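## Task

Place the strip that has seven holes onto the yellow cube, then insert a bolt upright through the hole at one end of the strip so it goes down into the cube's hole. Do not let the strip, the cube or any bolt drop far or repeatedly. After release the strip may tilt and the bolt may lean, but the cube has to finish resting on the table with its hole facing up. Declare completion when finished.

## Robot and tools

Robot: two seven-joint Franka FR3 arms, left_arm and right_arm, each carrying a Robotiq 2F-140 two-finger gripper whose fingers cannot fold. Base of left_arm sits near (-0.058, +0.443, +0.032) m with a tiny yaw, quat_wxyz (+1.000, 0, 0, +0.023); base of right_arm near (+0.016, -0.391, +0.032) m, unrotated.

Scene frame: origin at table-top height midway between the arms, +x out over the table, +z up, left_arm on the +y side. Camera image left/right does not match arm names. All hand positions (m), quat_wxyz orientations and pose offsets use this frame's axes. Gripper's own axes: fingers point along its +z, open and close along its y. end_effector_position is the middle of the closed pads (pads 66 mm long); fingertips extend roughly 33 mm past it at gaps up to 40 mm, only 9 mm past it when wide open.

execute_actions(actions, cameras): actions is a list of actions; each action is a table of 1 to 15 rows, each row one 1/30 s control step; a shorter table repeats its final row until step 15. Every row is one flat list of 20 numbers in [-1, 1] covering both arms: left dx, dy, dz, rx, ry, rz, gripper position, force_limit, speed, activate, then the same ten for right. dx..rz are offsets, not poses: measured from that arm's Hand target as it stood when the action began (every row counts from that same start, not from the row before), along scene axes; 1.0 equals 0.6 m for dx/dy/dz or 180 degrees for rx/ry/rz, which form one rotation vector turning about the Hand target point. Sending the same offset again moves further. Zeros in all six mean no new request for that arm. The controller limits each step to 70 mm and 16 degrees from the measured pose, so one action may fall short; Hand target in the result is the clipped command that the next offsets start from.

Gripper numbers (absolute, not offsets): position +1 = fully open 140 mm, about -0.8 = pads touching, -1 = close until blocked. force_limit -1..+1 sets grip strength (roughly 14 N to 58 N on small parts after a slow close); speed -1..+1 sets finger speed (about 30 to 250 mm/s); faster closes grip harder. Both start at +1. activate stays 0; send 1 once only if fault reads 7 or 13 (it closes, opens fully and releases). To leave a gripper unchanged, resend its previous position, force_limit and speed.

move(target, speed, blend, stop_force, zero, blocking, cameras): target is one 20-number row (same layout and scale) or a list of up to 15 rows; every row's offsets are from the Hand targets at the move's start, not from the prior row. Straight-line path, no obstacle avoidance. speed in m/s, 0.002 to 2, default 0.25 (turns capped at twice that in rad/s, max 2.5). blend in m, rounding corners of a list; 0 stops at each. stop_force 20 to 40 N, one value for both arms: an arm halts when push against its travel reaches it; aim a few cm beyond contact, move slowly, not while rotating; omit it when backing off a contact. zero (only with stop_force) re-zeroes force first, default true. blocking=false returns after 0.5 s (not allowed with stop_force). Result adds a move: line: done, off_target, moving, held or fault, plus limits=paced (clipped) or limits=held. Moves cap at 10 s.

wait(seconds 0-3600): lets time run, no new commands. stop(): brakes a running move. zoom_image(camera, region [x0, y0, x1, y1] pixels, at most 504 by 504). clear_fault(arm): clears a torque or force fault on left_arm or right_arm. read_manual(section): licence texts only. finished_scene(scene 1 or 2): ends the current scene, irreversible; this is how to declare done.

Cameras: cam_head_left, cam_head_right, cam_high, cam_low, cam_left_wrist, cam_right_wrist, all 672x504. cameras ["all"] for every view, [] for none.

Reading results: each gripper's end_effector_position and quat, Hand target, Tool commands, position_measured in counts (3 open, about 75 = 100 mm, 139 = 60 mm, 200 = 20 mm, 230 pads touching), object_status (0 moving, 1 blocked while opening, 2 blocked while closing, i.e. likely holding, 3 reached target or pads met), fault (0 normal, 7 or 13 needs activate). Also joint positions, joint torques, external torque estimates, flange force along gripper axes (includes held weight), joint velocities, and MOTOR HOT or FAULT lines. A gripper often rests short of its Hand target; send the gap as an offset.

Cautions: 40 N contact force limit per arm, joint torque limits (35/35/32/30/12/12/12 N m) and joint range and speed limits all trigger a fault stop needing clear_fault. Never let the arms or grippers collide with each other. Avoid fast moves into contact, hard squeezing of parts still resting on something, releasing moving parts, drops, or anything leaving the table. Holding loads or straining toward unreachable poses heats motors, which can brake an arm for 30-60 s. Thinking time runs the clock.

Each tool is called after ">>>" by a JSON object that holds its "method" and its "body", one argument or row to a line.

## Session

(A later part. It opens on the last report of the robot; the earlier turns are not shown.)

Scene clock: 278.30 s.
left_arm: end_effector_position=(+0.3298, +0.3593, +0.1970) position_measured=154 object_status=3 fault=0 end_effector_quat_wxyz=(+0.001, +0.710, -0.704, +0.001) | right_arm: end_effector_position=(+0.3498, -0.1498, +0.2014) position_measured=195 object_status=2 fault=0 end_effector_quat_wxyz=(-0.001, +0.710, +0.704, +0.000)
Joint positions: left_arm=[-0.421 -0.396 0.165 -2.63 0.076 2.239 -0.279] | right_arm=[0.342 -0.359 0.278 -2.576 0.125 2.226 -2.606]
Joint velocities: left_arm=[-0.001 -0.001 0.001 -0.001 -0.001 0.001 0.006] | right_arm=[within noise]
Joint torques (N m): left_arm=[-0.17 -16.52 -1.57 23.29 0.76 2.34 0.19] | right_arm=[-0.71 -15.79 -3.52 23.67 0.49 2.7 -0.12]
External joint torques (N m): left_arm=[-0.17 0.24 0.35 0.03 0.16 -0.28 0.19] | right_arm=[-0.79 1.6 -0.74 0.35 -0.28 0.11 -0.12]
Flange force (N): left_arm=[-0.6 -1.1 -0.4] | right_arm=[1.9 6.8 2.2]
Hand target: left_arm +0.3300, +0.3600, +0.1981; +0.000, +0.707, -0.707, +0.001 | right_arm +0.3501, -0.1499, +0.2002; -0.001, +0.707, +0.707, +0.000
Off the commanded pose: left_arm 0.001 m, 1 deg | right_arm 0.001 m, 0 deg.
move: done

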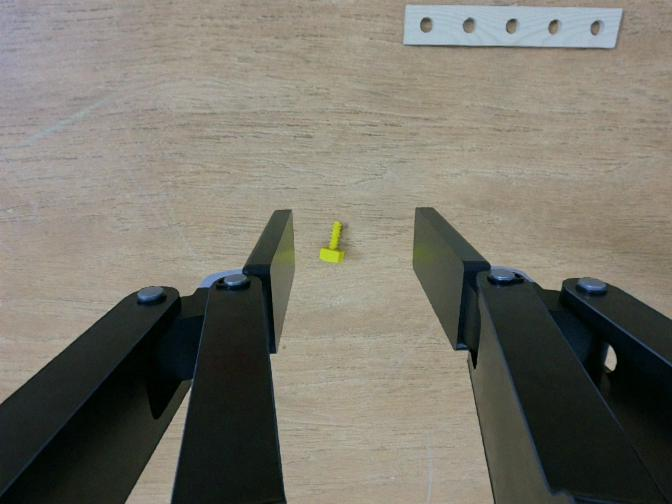

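>>> {"method": "move", "body": {
  "target": [
    [0.0318,0.1905,-0.0968,-0.2495,0.0168,-0.0406,-0.2,-1,-0.5,0,0,0,0,0,0,0,-1,-1,-1,0],
    [0.0318,0.1905,-0.1902,-0.2495,0.0168,-0.0406,-0.2,-1,-0.5,0,0,0,0,0,0,0,-1,-1,-1,0]
  ],
  "speed": [0.2,0.1],
  "blend": [0.01,0],
  "cameras": ["cam_left_wrist","cam_head_left"]
}}

>>> {"method": "zoom_image", "body": {
  "camera": "cam_left_wrist",
  "region": [280, 150, 420, 290]
}}

Scene clock: 306.07 s.
left_arm: end_effector_position=(+0.3499, +0.4739, +0.0840) position_measured=154 object_status=3 fault=0 end_effector_quat_wxyz=(-0.286, -0.606, +0.697, -0.255) | right_arm: end_effector_position=(+0.3498, -0.1498, +0.2014) position_measured=195 object_status=2 fault=0 end_effector_quat_wxyz=(-0.001, +0.710, +0.704, +0.000)
Joint positions: left_arm=[-1.676 -0.516 2.122 -2.342 -0.241 2.143 0.769] | right_arm=[0.342 -0.359 0.278 -2.576 0.125 2.226 -2.606]
Joint velocities: left_arm=[-0.002 0.001 0 -0.001 0 -0.004 -0.003] | right_arm=[within noise]
Joint torques (N m): left_arm=[0.14 22.95 -12.11 15.47 -0.24 0.27 -0.22] | right_arm=[-0.68 -15.82 -3.49 23.63 0.48 2.7 -0.14]
External joint torques (N m): left_arm=[0.03 -1.16 -0.04 0.34 -0.09 -0.24 -0.24] | right_arm=[-0.8 1.67 -0.75 0.25 -0.29 0.1 -0.14]
Flange force (N): left_arm=[-3.0 -3.5 0.1] | right_arm=[1.8 6.7 2.4]
Hand target: left_arm +0.3491, +0.4743, +0.0839; -0.288, -0.608, +0.695, -0.253 | right_arm +0.3501, -0.1499, +0.2002; -0.001, +0.707, +0.707, +0.000
Off the commanded pose: left_arm 0.001 m, 0 deg | right_arm 0.001 m, 0 deg.
move: done
Images, in order (width x height): cam_head_left 672x504, cam_left_wrist 672x504.

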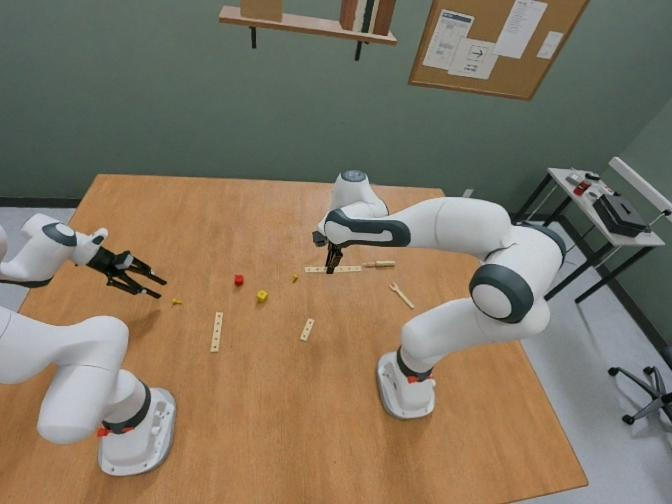

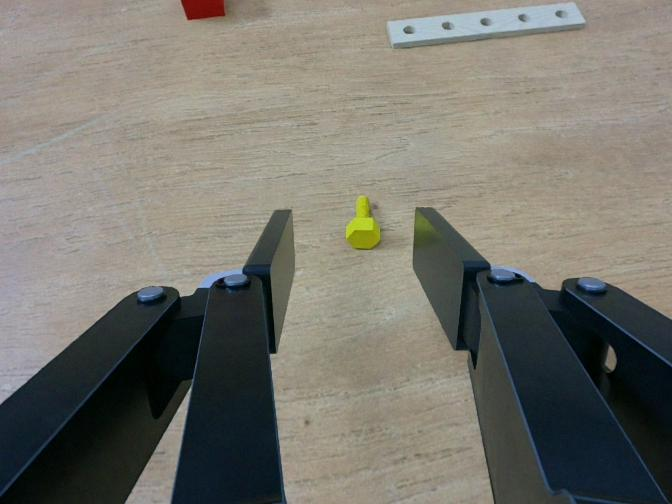

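Scaled by 3.600.

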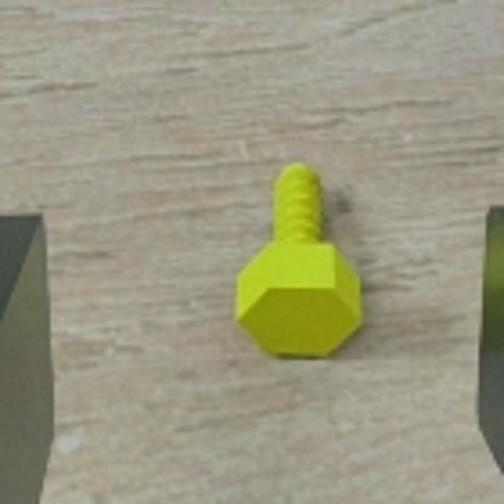

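>>> {"method": "move", "body": {
  "target": [-0.0185,-0.0445,-0.0472,0,0,0,-0.2,-1,-0.5,0,0,0,0,0,0,0,-1,-1,-1,0],
  "speed": 0.06,
  "cameras": ["cam_left_wrist"]
}}

>>> {"method": "zoom_image", "body": {
  "camera": "cam_left_wrist",
  "region": [270, 170, 440, 300]
}}

Scene clock: 323.47 s.
left_arm: end_effector_position=(+0.3382, +0.4482, +0.0566) position_measured=154 object_status=3 fault=0 end_effector_quat_wxyz=(-0.288, -0.608, +0.696, -0.252) | right_arm: end_effector_position=(+0.3498, -0.1498, +0.2014) position_measured=195 object_status=2 fault=0 end_effector_quat_wxyz=(-0.001, +0.710, +0.704, +0.000)
Joint positions: left_arm=[-1.718 -0.546 2.145 -2.412 -0.241 2.247 0.767] | right_arm=[0.342 -0.359 0.278 -2.576 0.125 2.226 -2.606]
Joint velocities: left_arm=[0.001 0 0 -0.001 0 0.004 -0.001] | right_arm=[within noise]
Joint torques (N m): left_arm=[-0.06 22.06 -12.31 13.03 -0.12 0.91 0.08] | right_arm=[-0.73 -15.8 -3.5 23.63 0.44 2.7 -0.12]
External joint torques (N m): left_arm=[-0.25 -1.91 -0.18 -0.53 -0.09 0.4 0.05] | right_arm=[-0.81 1.68 -0.72 0.23 -0.32 0.1 -0.12]
Flange force (N): left_arm=[-3.2 -2.4 4.7] | right_arm=[1.8 6.7 2.5]
Hand target: left_arm +0.3380, +0.4476, +0.0556; -0.288, -0.608, +0.695, -0.253 | right_arm +0.3501, -0.1499, +0.2002; -0.001, +0.707, +0.707, +0.000
Off the commanded pose: left_arm 0.001 m, 0 deg | right_arm 0.001 m, 0 deg.
move: done

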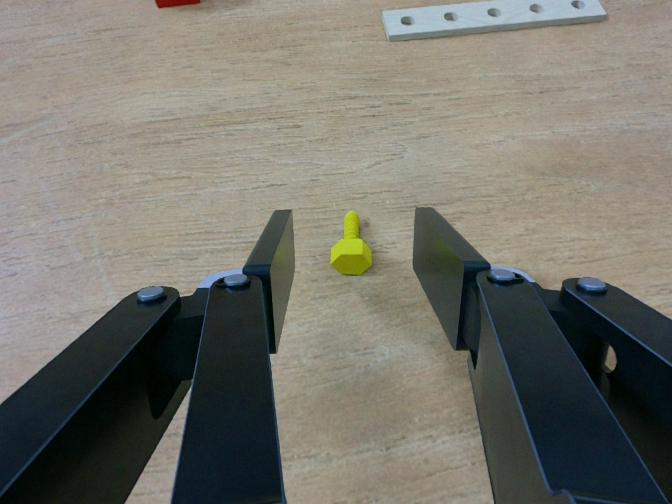

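Scaled by 2.965.

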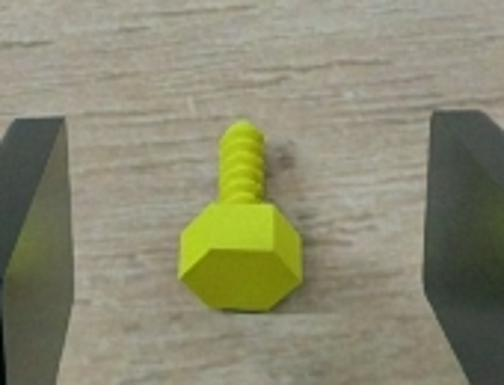

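>>> {"method": "move", "body": {
  "target": [-0.0025,-0.0212,-0.0235,0,0,0,-0.2,-1,-0.5,0,0,0,0,0,0,0,-1,-1,-1,0],
  "speed": 0.04,
  "cameras": ["cam_left_wrist","cam_low"]
}}

>>> {"method": "zoom_image", "body": {
  "camera": "cam_left_wrist",
  "region": [270, 170, 440, 300]
}}

>>> {"method": "zoom_image", "body": {
  "camera": "cam_low",
  "region": [580, 300, 660, 360]
}}

Scene clock: 351.03 s.
left_arm: end_effector_position=(+0.3366, +0.4351, +0.0425) position_measured=154 object_status=3 fault=0 end_effector_quat_wxyz=(-0.288, -0.608, +0.696, -0.253) | right_arm: end_effector_position=(+0.3498, -0.1498, +0.2014) position_measured=195 object_status=2 fault=0 end_effector_quat_wxyz=(-0.001, +0.710, +0.704, +0.000)
Joint positions: left_arm=[-1.758 -0.573 2.17 -2.431 -0.241 2.299 0.767] | right_arm=[0.342 -0.359 0.278 -2.576 0.125 2.226 -2.606]
Joint velocities: left_arm=[0.001 0 0 -0.001 0 0.005 0.001] | right_arm=[within noise]
Joint torques (N m): left_arm=[-0.23 22.93 -12.42 12.29 -0.08 0.67 -0.05] | right_arm=[-0.73 -15.7 -3.5 23.63 0.47 2.73 -0.07]
External joint torques (N m): left_arm=[-0.27 -1.55 0.09 -0.39 -0.11 0.17 -0.07] | right_arm=[-0.81 1.77 -0.72 0.26 -0.3 0.13 -0.07]
Flange force (N): left_arm=[-3.1 -2.4 3.8] | right_arm=[2.2 7.0 2.7]
Hand target: left_arm +0.3365, +0.4349, +0.0415; -0.288, -0.608, +0.695, -0.253 | right_arm +0.3501, -0.1499, +0.2002; -0.001, +0.707, +0.707, +0.000
Off the commanded pose: left_arm 0.001 m, 0 deg | right_arm 0.001 m, 0 deg.
move: done
Images, in order (width x height): cam_low 672x504, cam_left_wrist 672x504.

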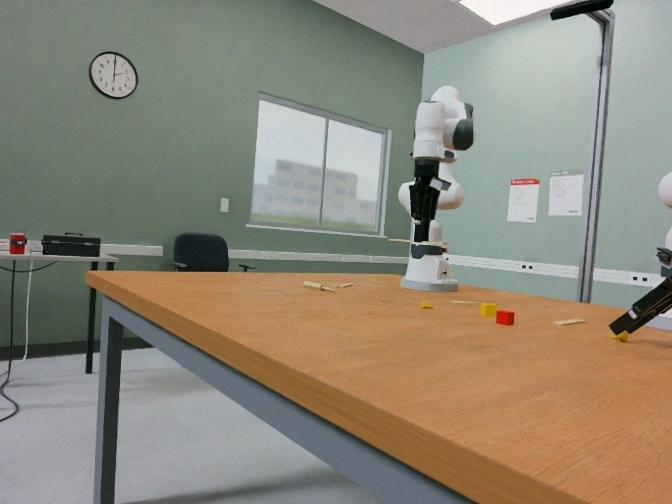

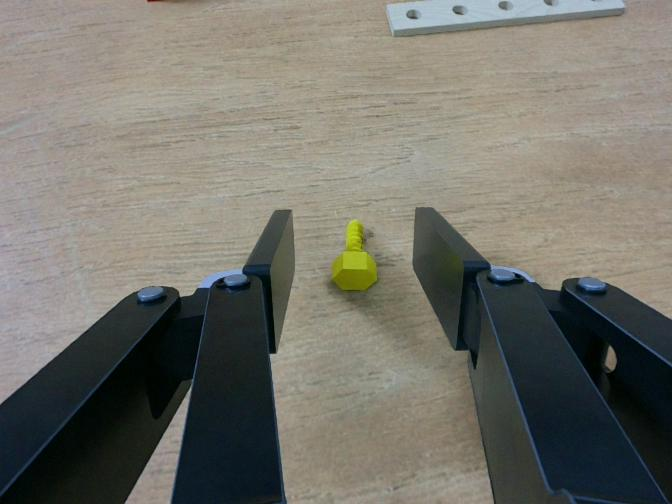

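Scaled by 2.965.

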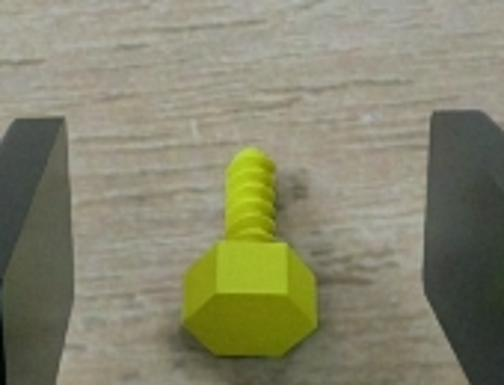

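Scaled by 6.300.

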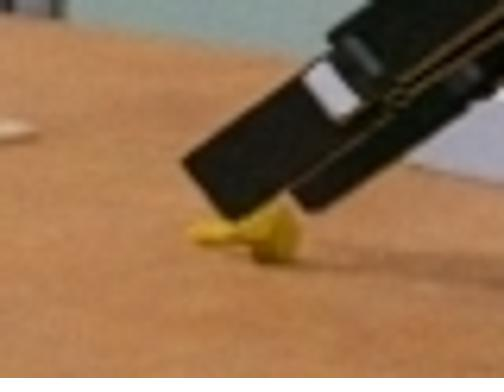

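>>> {"method": "move", "body": {
  "target": [0.0003,0.0018,-0.0090,0,0,0,-0.2,-1,-0.5,0,0,0,0,0,0,0,-1,-1,-1,0],
  "speed": 0.03,
  "cameras": ["cam_left_wrist","cam_low"]
}}

>>> {"method": "zoom_image", "body": {
  "camera": "cam_left_wrist",
  "region": [270, 170, 440, 300]
}}

>>> {"method": "zoom_image", "body": {
  "camera": "cam_low",
  "region": [590, 310, 650, 355]
}}

Scene clock: 361.07 s.
left_arm: end_effector_position=(+0.3362, +0.4353, +0.0372) position_measured=154 object_status=3 fault=0 end_effector_quat_wxyz=(-0.290, -0.609, +0.694, -0.253) | right_arm: end_effector_position=(+0.3498, -0.1498, +0.2014) position_measured=195 object_status=2 fault=0 end_effector_quat_wxyz=(-0.001, +0.710, +0.704, +0.000)
Joint positions: left_arm=[-1.773 -0.585 2.189 -2.428 -0.237 2.308 0.767] | right_arm=[0.342 -0.359 0.278 -2.576 0.125 2.226 -2.606]
Joint velocities: left_arm=[-0.004 0 0.003 -0.001 0 0.003 -0.001] | right_arm=[within noise]
Joint torques (N m): left_arm=[0.3 23.35 -12.12 12.81 0.1 0.89 0.12] | right_arm=[-0.77 -15.78 -3.5 23.65 0.48 2.69 -0.14]
External joint torques (N m): left_arm=[0.14 -1.72 0.38 0.39 0.06 0.4 0.09] | right_arm=[-0.85 1.69 -0.72 0.31 -0.29 0.1 -0.13]
Flange force (N): left_arm=[-5.4 -3.7 3.5] | right_arm=[1.9 7.0 2.3]
Hand target: left_arm +0.3367, +0.4359, +0.0361; -0.288, -0.608, +0.695, -0.253 | right_arm +0.3501, -0.1499, +0.2002; -0.001, +0.707, +0.707, +0.000
Off the commanded pose: left_arm 0.001 m, 0 deg | right_arm 0.001 m, 0 deg.
move: done
Images, in order (width x height): cam_low 672x504, cam_left_wrist 672x504.

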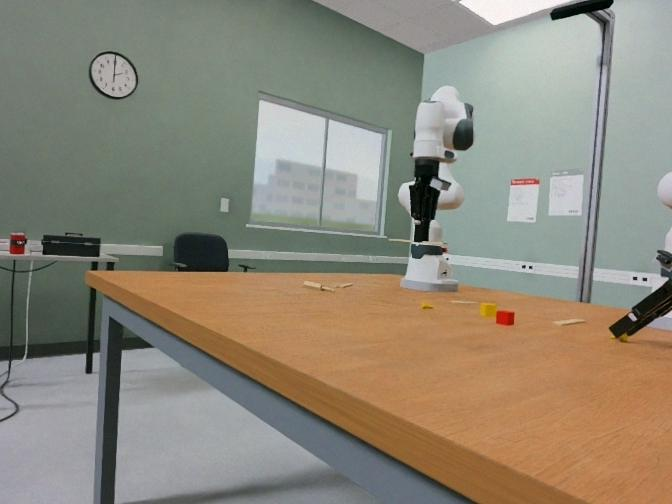

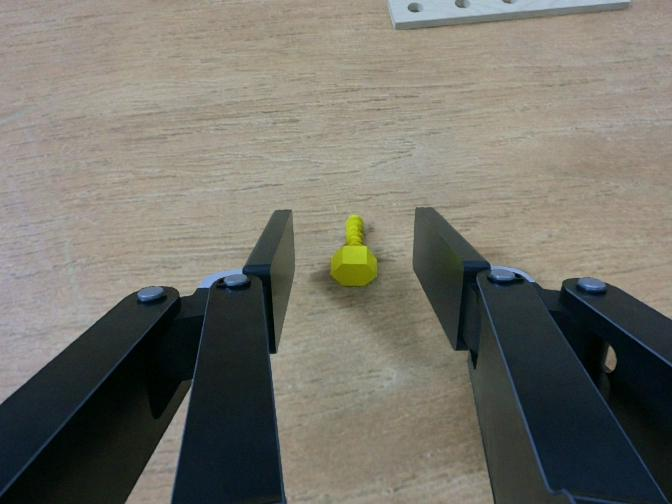

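Scaled by 2.965.

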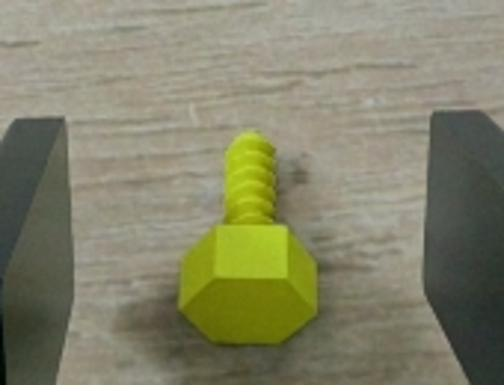

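Scaled by 8.400.

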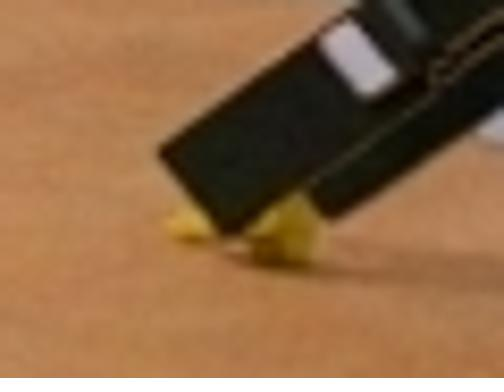

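>>> {"method": "move", "body": {
  "target": [
    [0,0,0.0015,0,0,0,-0.2,-1,-1,0,0,0,0,0,0,0,-1,-1,-1,0],
    [0,0,0.0015,0,0,0,-1,-0.3,-1,0,0,0,0,0,0,0,-1,-1,-1,0]
  ],
  "speed": 0.03,
  "cameras": ["cam_left_wrist","cam_low"]
}}

>>> {"method": "zoom_image", "body": {
  "camera": "cam_left_wrist",
  "region": [270, 170, 440, 300]
}}

>>> {"method": "zoom_image", "body": {
  "camera": "cam_low",
  "region": [590, 310, 650, 355]
}}

Scene clock: 369.50 s.
left_arm: end_effector_position=(+0.3364, +0.4354, +0.0371) position_measured=203 object_status=0 fault=0 end_effector_quat_wxyz=(-0.289, -0.609, +0.694, -0.253) | right_arm: end_effector_position=(+0.3498, -0.1498, +0.2014) position_measured=195 object_status=2 fault=0 end_effector_quat_wxyz=(-0.001, +0.710, +0.704, +0.000)
Joint positions: left_arm=[-1.773 -0.585 2.189 -2.428 -0.237 2.309 0.767] | right_arm=[0.342 -0.359 0.278 -2.576 0.125 2.226 -2.606]
Joint torques (N m): left_arm=[0.22 23.66 -12.92 12.53 0.01 0.59 0.14] | right_arm=[-0.71 -15.78 -3.48 23.62 0.46 2.7 -0.11]
External joint torques (N m): left_arm=[0.05 -1.42 -0.42 0.1 -0.03 0.1 0.12] | right_arm=[-0.76 1.62 -0.67 0.37 -0.3 0.12 -0.11]
Flange force (N): left_arm=[-1.9 -1.9 1.9] | right_arm=[2.1 6.8 2.2]
Hand target: left_arm +0.3367, +0.4359, +0.0370; -0.288, -0.608, +0.695, -0.253 | right_arm +0.3501, -0.1499, +0.2002; -0.001, +0.707, +0.707, +0.000
Off the commanded pose: left_arm 0.001 m, 0 deg | right_arm 0.001 m, 0 deg.
move: done
Images, in order (width x height): cam_low 672x504, cam_left_wrist 672x504.

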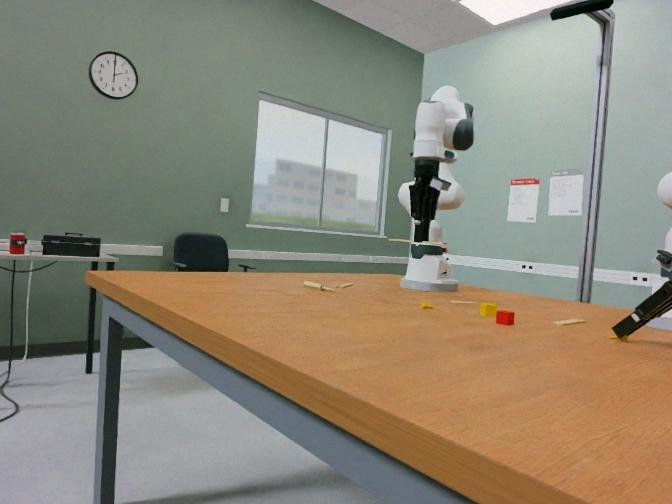

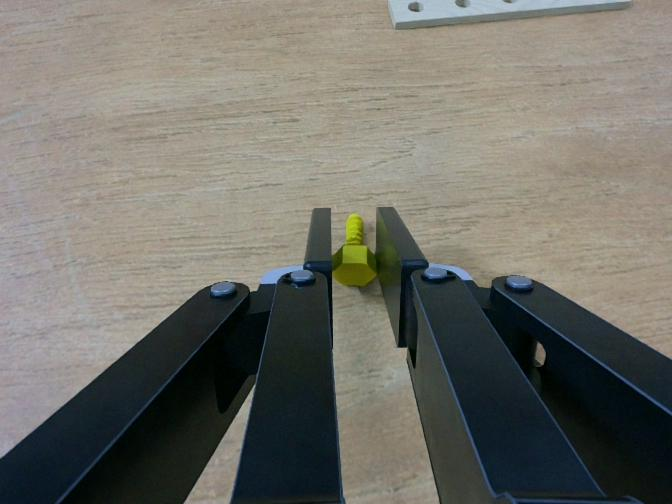

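Scaled by 2.965.

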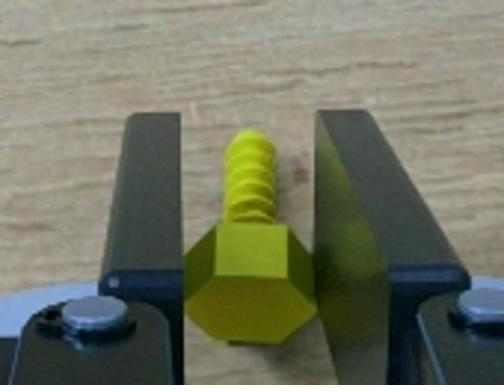

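Scaled by 8.400.

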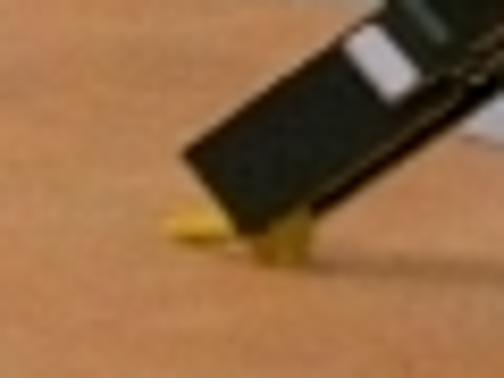

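>>> {"method": "move", "body": {
  "target": [
    [0,0,0.27,0,0,0,-1,-0.3,-1,0,0,0,0,0,0,0,-1,-1,-1,0],
    [0.139,-0.2765,0.3717,0.212,0.186,0.511,-1,-0.3,-1,0,0,0,0,0,0,0,-1,-1,-1,0]
  ],
  "speed": [0.1,0.2],
  "blend": [0.02,0],
  "cameras": ["cam_left_wrist","cam_head_left"]
}}

Scene clock: 406.13 s.
left_arm: end_effector_position=(+0.4206, +0.2692, +0.2612) position_measured=203 object_status=2 fault=0 end_effector_quat_wxyz=(+0.002, +1.000, -0.003, +0.002) | right_arm: end_effector_position=(+0.3498, -0.1498, +0.2014) position_measured=195 object_status=2 fault=0 end_effector_quat_wxyz=(-0.001, +0.710, +0.704, +0.000)
Joint positions: left_arm=[0.169 -0.147 -0.541 -2.191 -0.089 2.068 -1.844] | right_arm=[0.342 -0.359 0.278 -2.576 0.125 2.226 -2.606]
Joint velocities: left_arm=[0 0 0 -0.001 0 0.001 -0.006] | right_arm=[within noise]
Joint torques (N m): left_arm=[0.61 -21.03 1.56 24.56 0.98 2.38 -0.38] | right_arm=[-0.73 -15.77 -3.53 23.65 0.48 2.71 -0.11]
External joint torques (N m): left_arm=[0.48 2.45 -0.83 0.1 0.18 -0.28 -0.38] | right_arm=[-0.82 1.62 -0.76 0.36 -0.29 0.13 -0.11]
Flange force (N): left_arm=[9.5 4.3 2.0] | right_arm=[1.9 6.9 2.2]
Hand target: left_arm +0.4201, +0.2700, +0.2600; +0.000, +1.000, -0.001, +0.000 | right_arm +0.3501, -0.1499, +0.2002; -0.001, +0.707, +0.707, +0.000
Off the commanded pose: left_arm 0.001 m, 0 deg | right_arm 0.001 m, 0 deg.
move: done
Images, in order (width x height): cam_head_left 672x504, cam_left_wrist 672x504.

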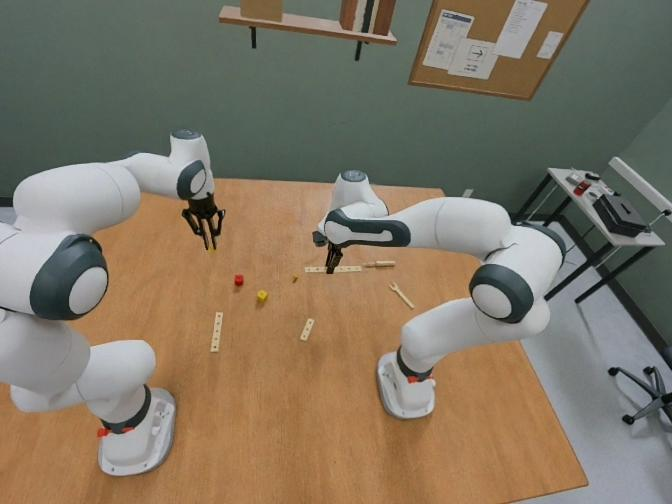

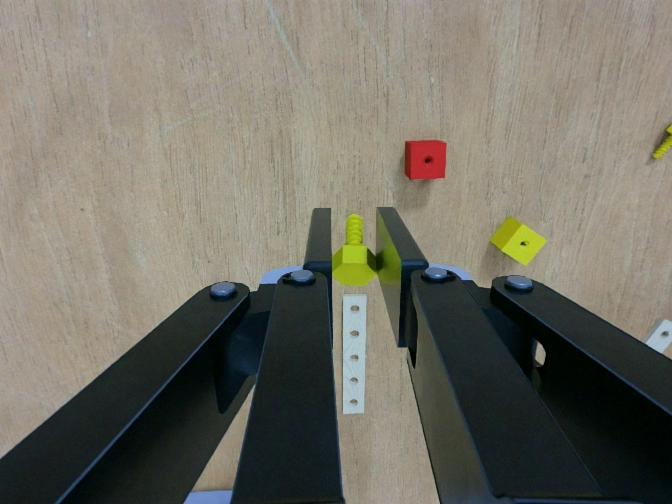

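>>> {"method": "move", "body": {
  "target": [
    [-0.1132,-0.05,-0.0667,-0.1588,0.1587,0.4818,-1,-0.3,-1,0,-0.0017,0.2,-0.135,0,0,0,-1,-1,-1,0],
    [-0.1132,-0.1273,-0.2,-0.1588,0.1587,0.4818,-1,-0.3,-1,0,-0.0017,0.2742,-0.135,0,0,0,-1,-1,-1,0],
    [-0.1132,-0.1273,-0.2,-0.1588,0.1587,0.4818,-1,-0.3,-1,0,-0.0017,0.2742,-0.2328,0,0,0,-1,-1,-1,0]
  ],
  "speed": [0.2,0.12,0.08],
  "blend": [0.02,0.005,0],
  "cameras": ["cam_left_wrist","cam_right_wrist","cam_low"]
}}

>>> {"method": "zoom_image", "body": {
  "camera": "cam_right_wrist",
  "region": [345, 5, 390, 50]
}}

>>> {"method": "zoom_image", "body": {
  "camera": "cam_left_wrist",
  "region": [270, 130, 440, 300]
}}

Scene clock: 425.73 s.
left_arm: end_effector_position=(+0.3520, +0.1951, +0.1404) position_measured=203 object_status=2 fault=0 end_effector_quat_wxyz=(+0.221, +0.671, +0.673, -0.221) | right_arm: end_effector_position=(+0.3487, +0.0137, +0.0610) position_measured=195 object_status=2 fault=0 end_effector_quat_wxyz=(-0.001, +0.705, +0.709, -0.001)
Joint positions: left_arm=[0.271 -0.097 -0.593 -2.591 -1.082 2.374 -2.559] | right_arm=[0.451 0.263 0.421 -2.31 -0.186 2.54 -2.134]
Joint velocities: left_arm=[within noise] | right_arm=[-0.001 0 -0.002 0.001 0.001 0.001 0.006]
Joint torques (N m): left_arm=[-0.13 -17.63 0.89 18.95 -0.03 1.46 0.23] | right_arm=[-0.23 -30.98 2.72 20.06 0.17 2.64 0.38]
External joint torques (N m): left_arm=[-0.28 2.27 -0.58 -0.06 -0.38 0.21 0.25] | right_arm=[-0.32 1.6 -0.89 0.73 -0.36 0.02 0.38]
Flange force (N): left_arm=[2.6 5.6 8.9] | right_arm=[5.8 4.7 5.5]
Hand target: left_arm +0.3521, +0.1937, +0.1400; +0.222, +0.672, +0.671, -0.221 | right_arm +0.3491, +0.0146, +0.0606; -0.001, +0.707, +0.707, +0.000
Off the commanded pose: left_arm 0.001 m, 0 deg | right_arm 0.001 m, 0 deg.
move: done
Images, in order (width x height): cam_low 672x504, cam_left_wrist 672x504, cam_right_wrist 672x504.

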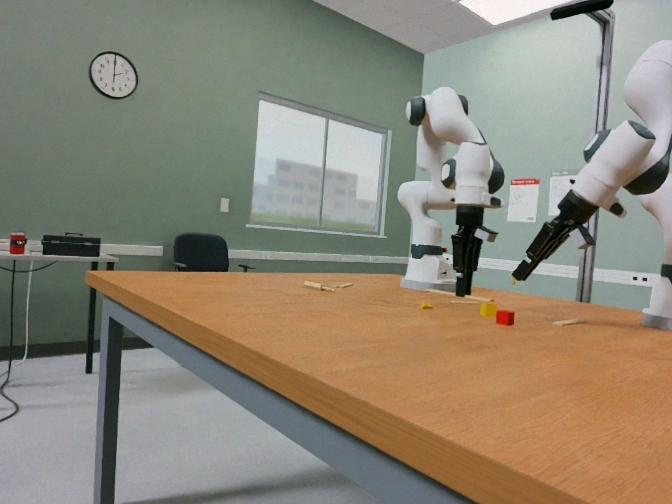

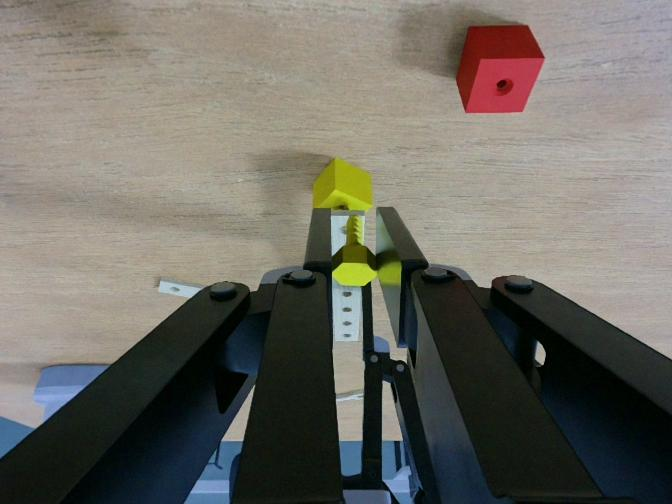

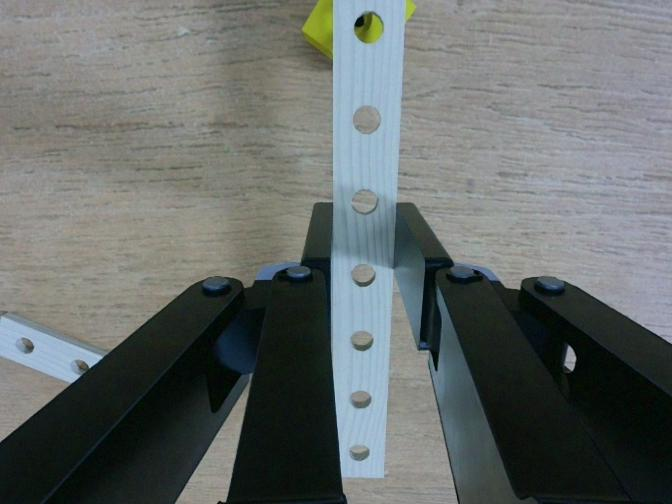

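Scaled by 11.200.

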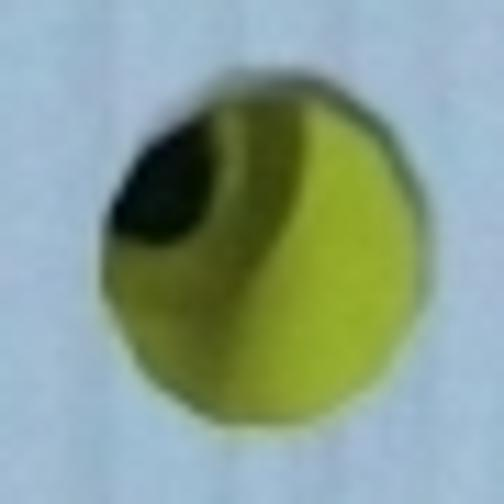

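Scaled by 2.965.

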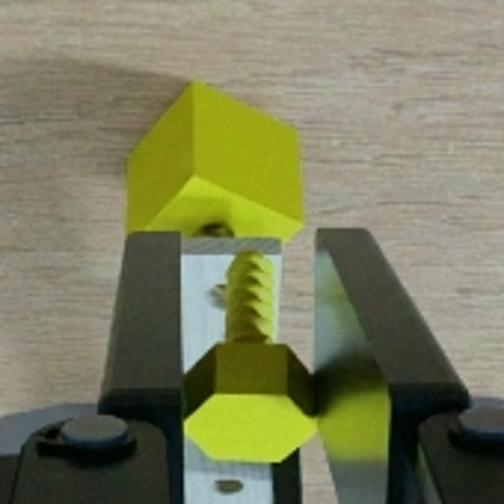

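>>> {"method": "move", "body": {
  "target": [
    [0,0,0,0,0,0,-1,-0.3,-1,0,-0.0053,0.0078,0,0,0,0,-1,-1,-1,0],
    [0,0,0,0,0,0,-1,-0.3,-1,0,-0.0053,0.0078,-0.0050,0,0,0,-1,-1,-1,0]
  ],
  "speed": 0.02,
  "cameras": ["cam_right_wrist"]
}}

>>> {"method": "zoom_image", "body": {
  "camera": "cam_right_wrist",
  "region": [345, 5, 390, 50]
}}

Scene clock: 435.27 s.
left_arm: end_effector_position=(+0.3520, +0.1951, +0.1404) position_measured=203 object_status=2 fault=0 end_effector_quat_wxyz=(+0.221, +0.671, +0.673, -0.221) | right_arm: end_effector_position=(+0.3453, +0.0181, +0.0580) position_measured=195 object_status=2 fault=0 end_effector_quat_wxyz=(-0.001, +0.705, +0.709, -0.001)
Joint positions: left_arm=[0.271 -0.097 -0.593 -2.591 -1.082 2.374 -2.559] | right_arm=[0.468 0.273 0.413 -2.305 -0.191 2.544 -2.119]
Joint velocities: left_arm=[within noise] | right_arm=[0.004 -0.001 -0.004 0.002 -0.001 0.004 0.005]
Joint torques (N m): left_arm=[-0.09 -17.57 0.9 18.94 -0.02 1.46 0.21] | right_arm=[-0.25 -31.02 2.82 20.1 0.13 2.74 0.42]
External joint torques (N m): left_arm=[-0.17 2.43 -0.52 -0.22 -0.37 0.21 0.23] | right_arm=[-0.4 2.14 -0.95 0.72 -0.39 0.1 0.42]
Flange force (N): left_arm=[3.0 5.7 9.1] | right_arm=[6.7 5.3 7.1]
Hand target: left_arm +0.3521, +0.1937, +0.1400; +0.222, +0.672, +0.671, -0.221 | right_arm +0.3459, +0.0193, +0.0576; -0.001, +0.707, +0.707, +0.000
Off the commanded pose: left_arm 0.001 m, 0 deg | right_arm 0.001 m, 0 deg.
move: done

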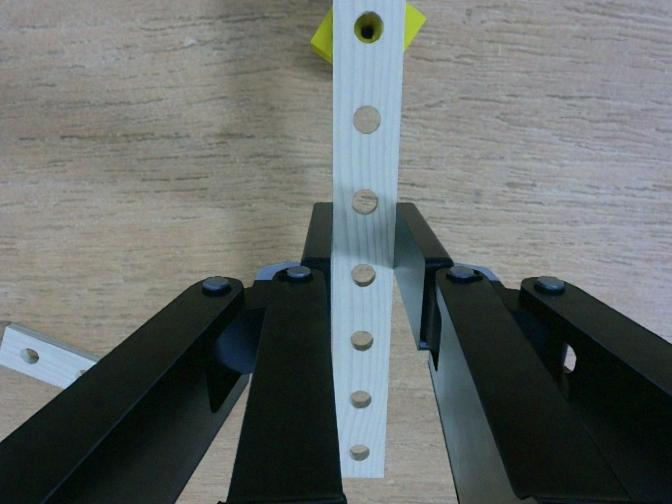

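Scaled by 11.200.

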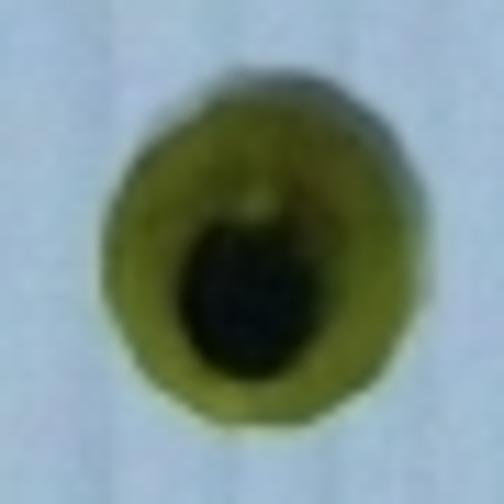

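>>> {"method": "move", "body": {
  "target": [
    [0.0003,-0.1168,0,0,0,0,-1,-0.3,-1,0,0,0,0,0,0,0,-1,-1,-1,0],
    [0.0003,-0.1168,-0.0667,0,0,0,-1,-0.3,-1,0,0,0,0,0,0,0,-1,-1,-1,0]
  ],
  "speed": 0.06,
  "cameras": ["cam_left_wrist","cam_right_wrist","cam_low","cam_high"]
}}

Scene clock: 461.87 s.
left_arm: end_effector_position=(+0.3526, +0.1249, +0.1004) position_measured=203 object_status=2 fault=0 end_effector_quat_wxyz=(+0.221, +0.670, +0.673, -0.221) | right_arm: end_effector_position=(+0.3455, +0.0182, +0.0579) position_measured=195 object_status=2 fault=0 end_effector_quat_wxyz=(+0.000, +0.706, +0.708, -0.001)
Joint positions: left_arm=[0.18 0.109 -0.694 -2.521 -1.171 2.603 -2.565] | right_arm=[0.471 0.273 0.41 -2.305 -0.191 2.545 -2.118]
Joint velocities: left_arm=[0 0 0.002 -0.001 0.001 0 0.009] | right_arm=[within noise]
Joint torques (N m): left_arm=[0.11 -20.79 -2.65 17.44 0.21 1.46 0.15] | right_arm=[-0.29 -31.18 2.84 20.07 0.44 2.74 0.33]
External joint torques (N m): left_arm=[0.07 2.62 -0.92 -0.04 -0.38 0.22 0.17] | right_arm=[-0.53 1.89 -0.97 0.77 -0.08 0.1 0.33]
Flange force (N): left_arm=[2.6 4.2 11.2] | right_arm=[5.7 5.1 5.7]
Hand target: left_arm +0.3523, +0.1236, +0.1000; +0.222, +0.672, +0.671, -0.221 | right_arm +0.3459, +0.0193, +0.0576; -0.001, +0.707, +0.707, +0.000
Off the commanded pose: left_arm 0.001 m, 0 deg | right_arm 0.001 m, 0 deg.
move: done
Images, in order (width x height): cam_high 672x504, cam_low 672x504, cam_left_wrist 672x504, cam_right_wrist 672x504.

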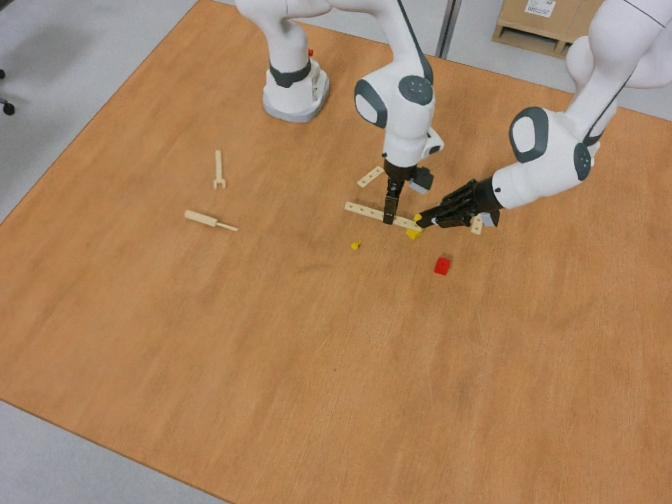

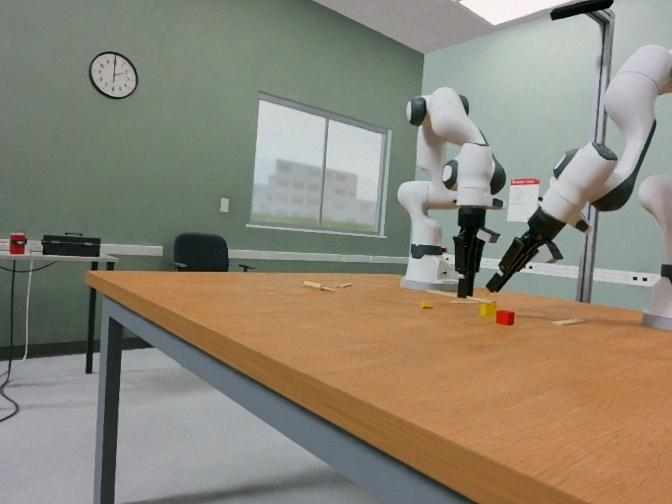

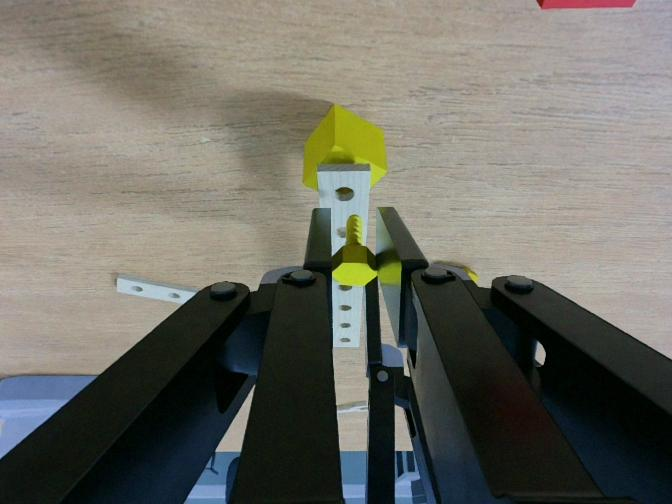

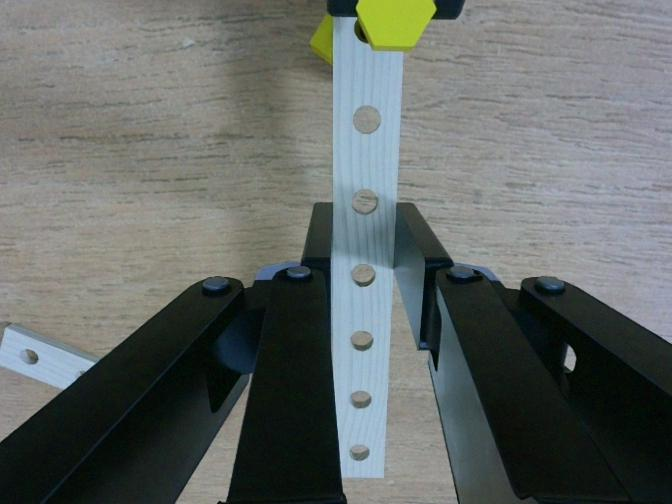

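>>> {"method": "zoom_image", "body": {
  "camera": "cam_left_wrist",
  "region": [285, 150, 425, 300]
}}

>>> {"method": "zoom_image", "body": {
  "camera": "cam_right_wrist",
  "region": [310, 0, 450, 100]
}}

Scaled by 3.360.

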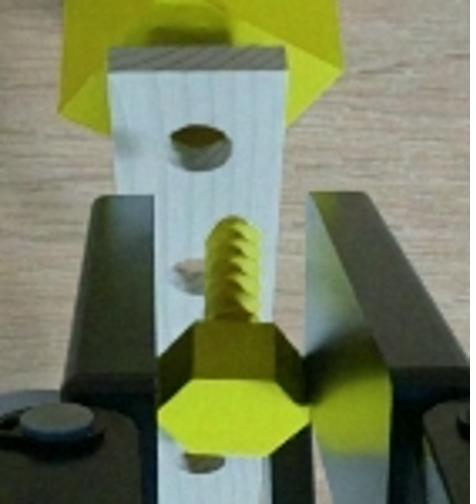

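Scaled by 3.600.

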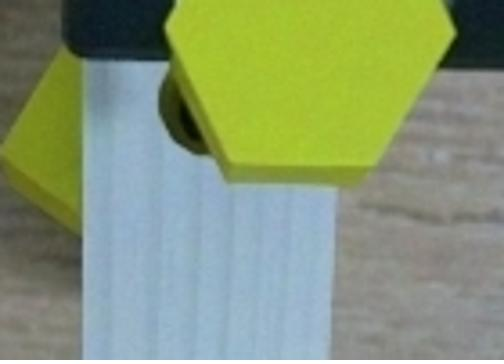

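>>> {"method": "move", "body": {
  "target": [
    [-0.0058,0,0,0,0,0,-1,-0.3,-1,0,0,0,0,0,0,0,-1,-1,-1,0],
    [-0.0058,0,-0.0117,0,0,0,-1,-0.3,-1,0,0,0,0,0,0,0,-1,-1,-1,0]
  ],
  "speed": 0.03,
  "cameras": ["cam_left_wrist","cam_right_wrist","cam_low","cam_high"]
}}

>>> {"method": "zoom_image", "body": {
  "camera": "cam_left_wrist",
  "region": [285, 150, 425, 300]
}}

>>> {"method": "zoom_image", "body": {
  "camera": "cam_right_wrist",
  "region": [310, 0, 450, 100]
}}

>>> {"method": "zoom_image", "body": {
  "camera": "cam_low",
  "region": [440, 270, 540, 340]
}}

>>> {"method": "zoom_image", "body": {
  "camera": "cam_high",
  "region": [380, 190, 460, 260]
}}

Scene clock: 498.83 s.
left_arm: end_effector_position=(+0.3492, +0.1250, +0.0934) position_measured=203 object_status=2 fault=0 end_effector_quat_wxyz=(+0.221, +0.670, +0.673, -0.221) | right_arm: end_effector_position=(+0.3455, +0.0181, +0.0579) position_measured=195 object_status=2 fault=0 end_effector_quat_wxyz=(+0.000, +0.706, +0.708, -0.001)
Joint positions: left_arm=[0.179 0.125 -0.699 -2.527 -1.192 2.621 -2.541] | right_arm=[0.471 0.273 0.41 -2.305 -0.191 2.545 -2.118]
Joint velocities: left_arm=[-0.001 -0.001 0 -0.001 -0.001 0.002 0.007] | right_arm=[within noise]
Joint torques (N m): left_arm=[0.02 -20.98 -2.92 17.1 0.21 1.51 0.3] | right_arm=[-0.26 -31.18 2.83 20.11 0.44 2.75 0.28]
External joint torques (N m): left_arm=[-0.11 2.55 -1.01 -0.03 -0.37 0.28 0.31] | right_arm=[-0.37 1.88 -0.87 0.82 -0.08 0.12 0.28]
Flange force (N): left_arm=[2.8 3.4 11.8] | right_arm=[5.9 5.1 5.7]
Hand target: left_arm +0.3488, +0.1236, +0.0930; +0.222, +0.672, +0.671, -0.221 | right_arm +0.3459, +0.0193, +0.0576; -0.001, +0.707, +0.707, +0.000
Off the commanded pose: left_arm 0.002 m, 0 deg | right_arm 0.001 m, 0 deg.
move: done
Images, in order (width x height): cam_high 672x504, cam_low 672x504, cam_left_wrist 672x504, cam_right_wrist 672x504.

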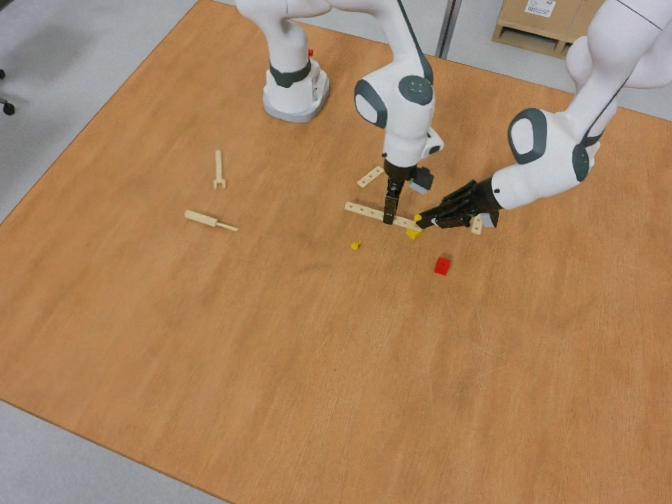

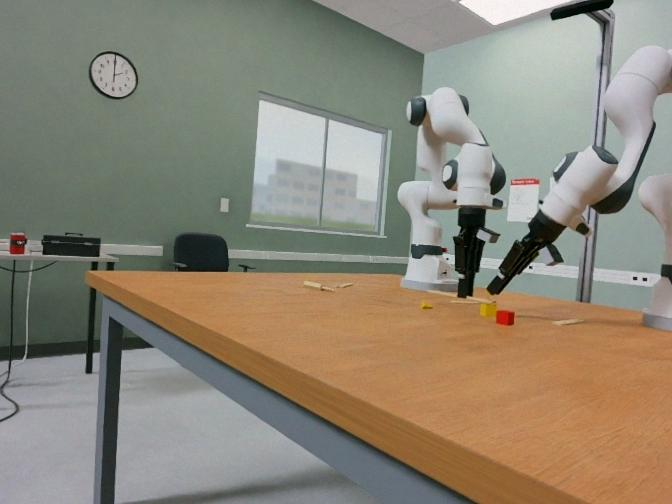

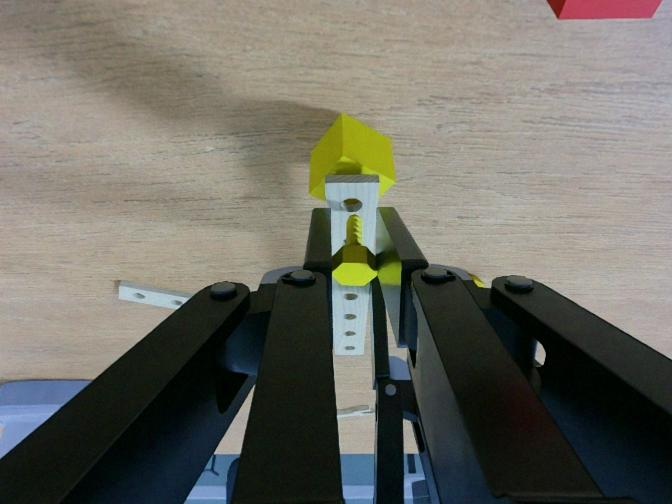

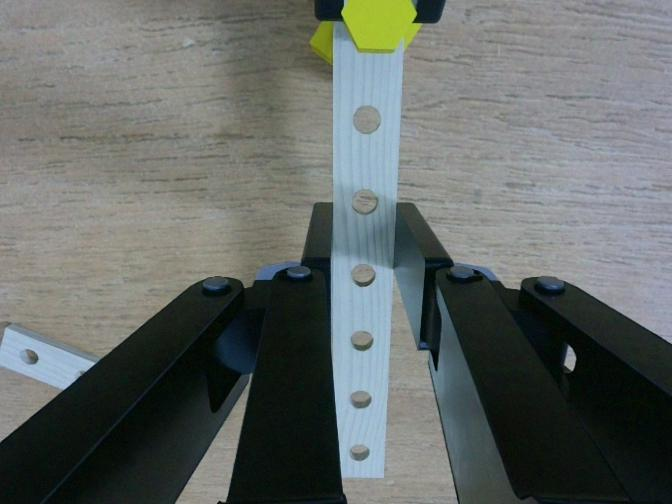

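Scaled by 3.360.

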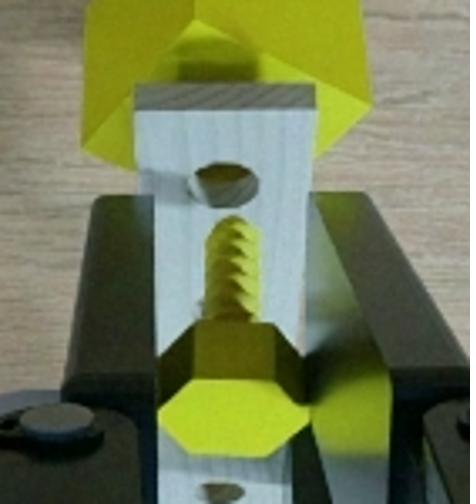

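Scaled by 3.600.

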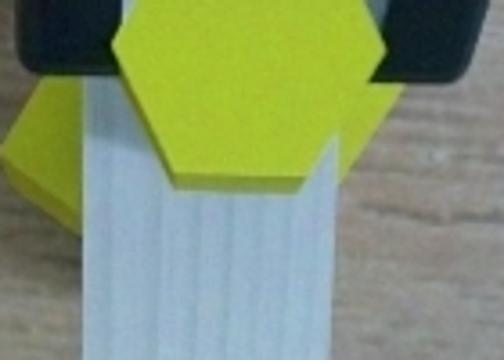

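Scaled by 5.040.

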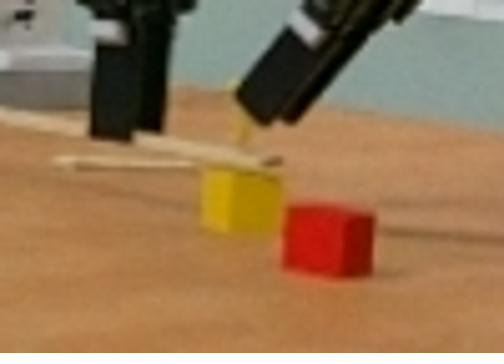

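Scaled by 6.300.

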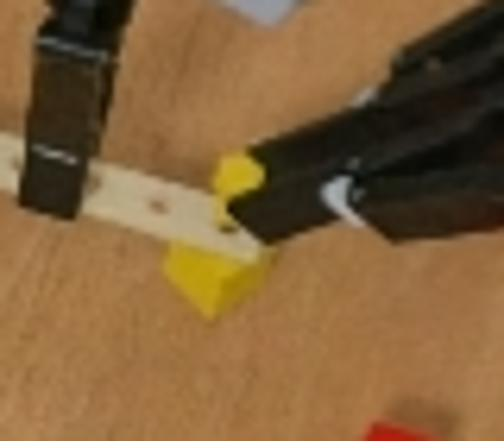

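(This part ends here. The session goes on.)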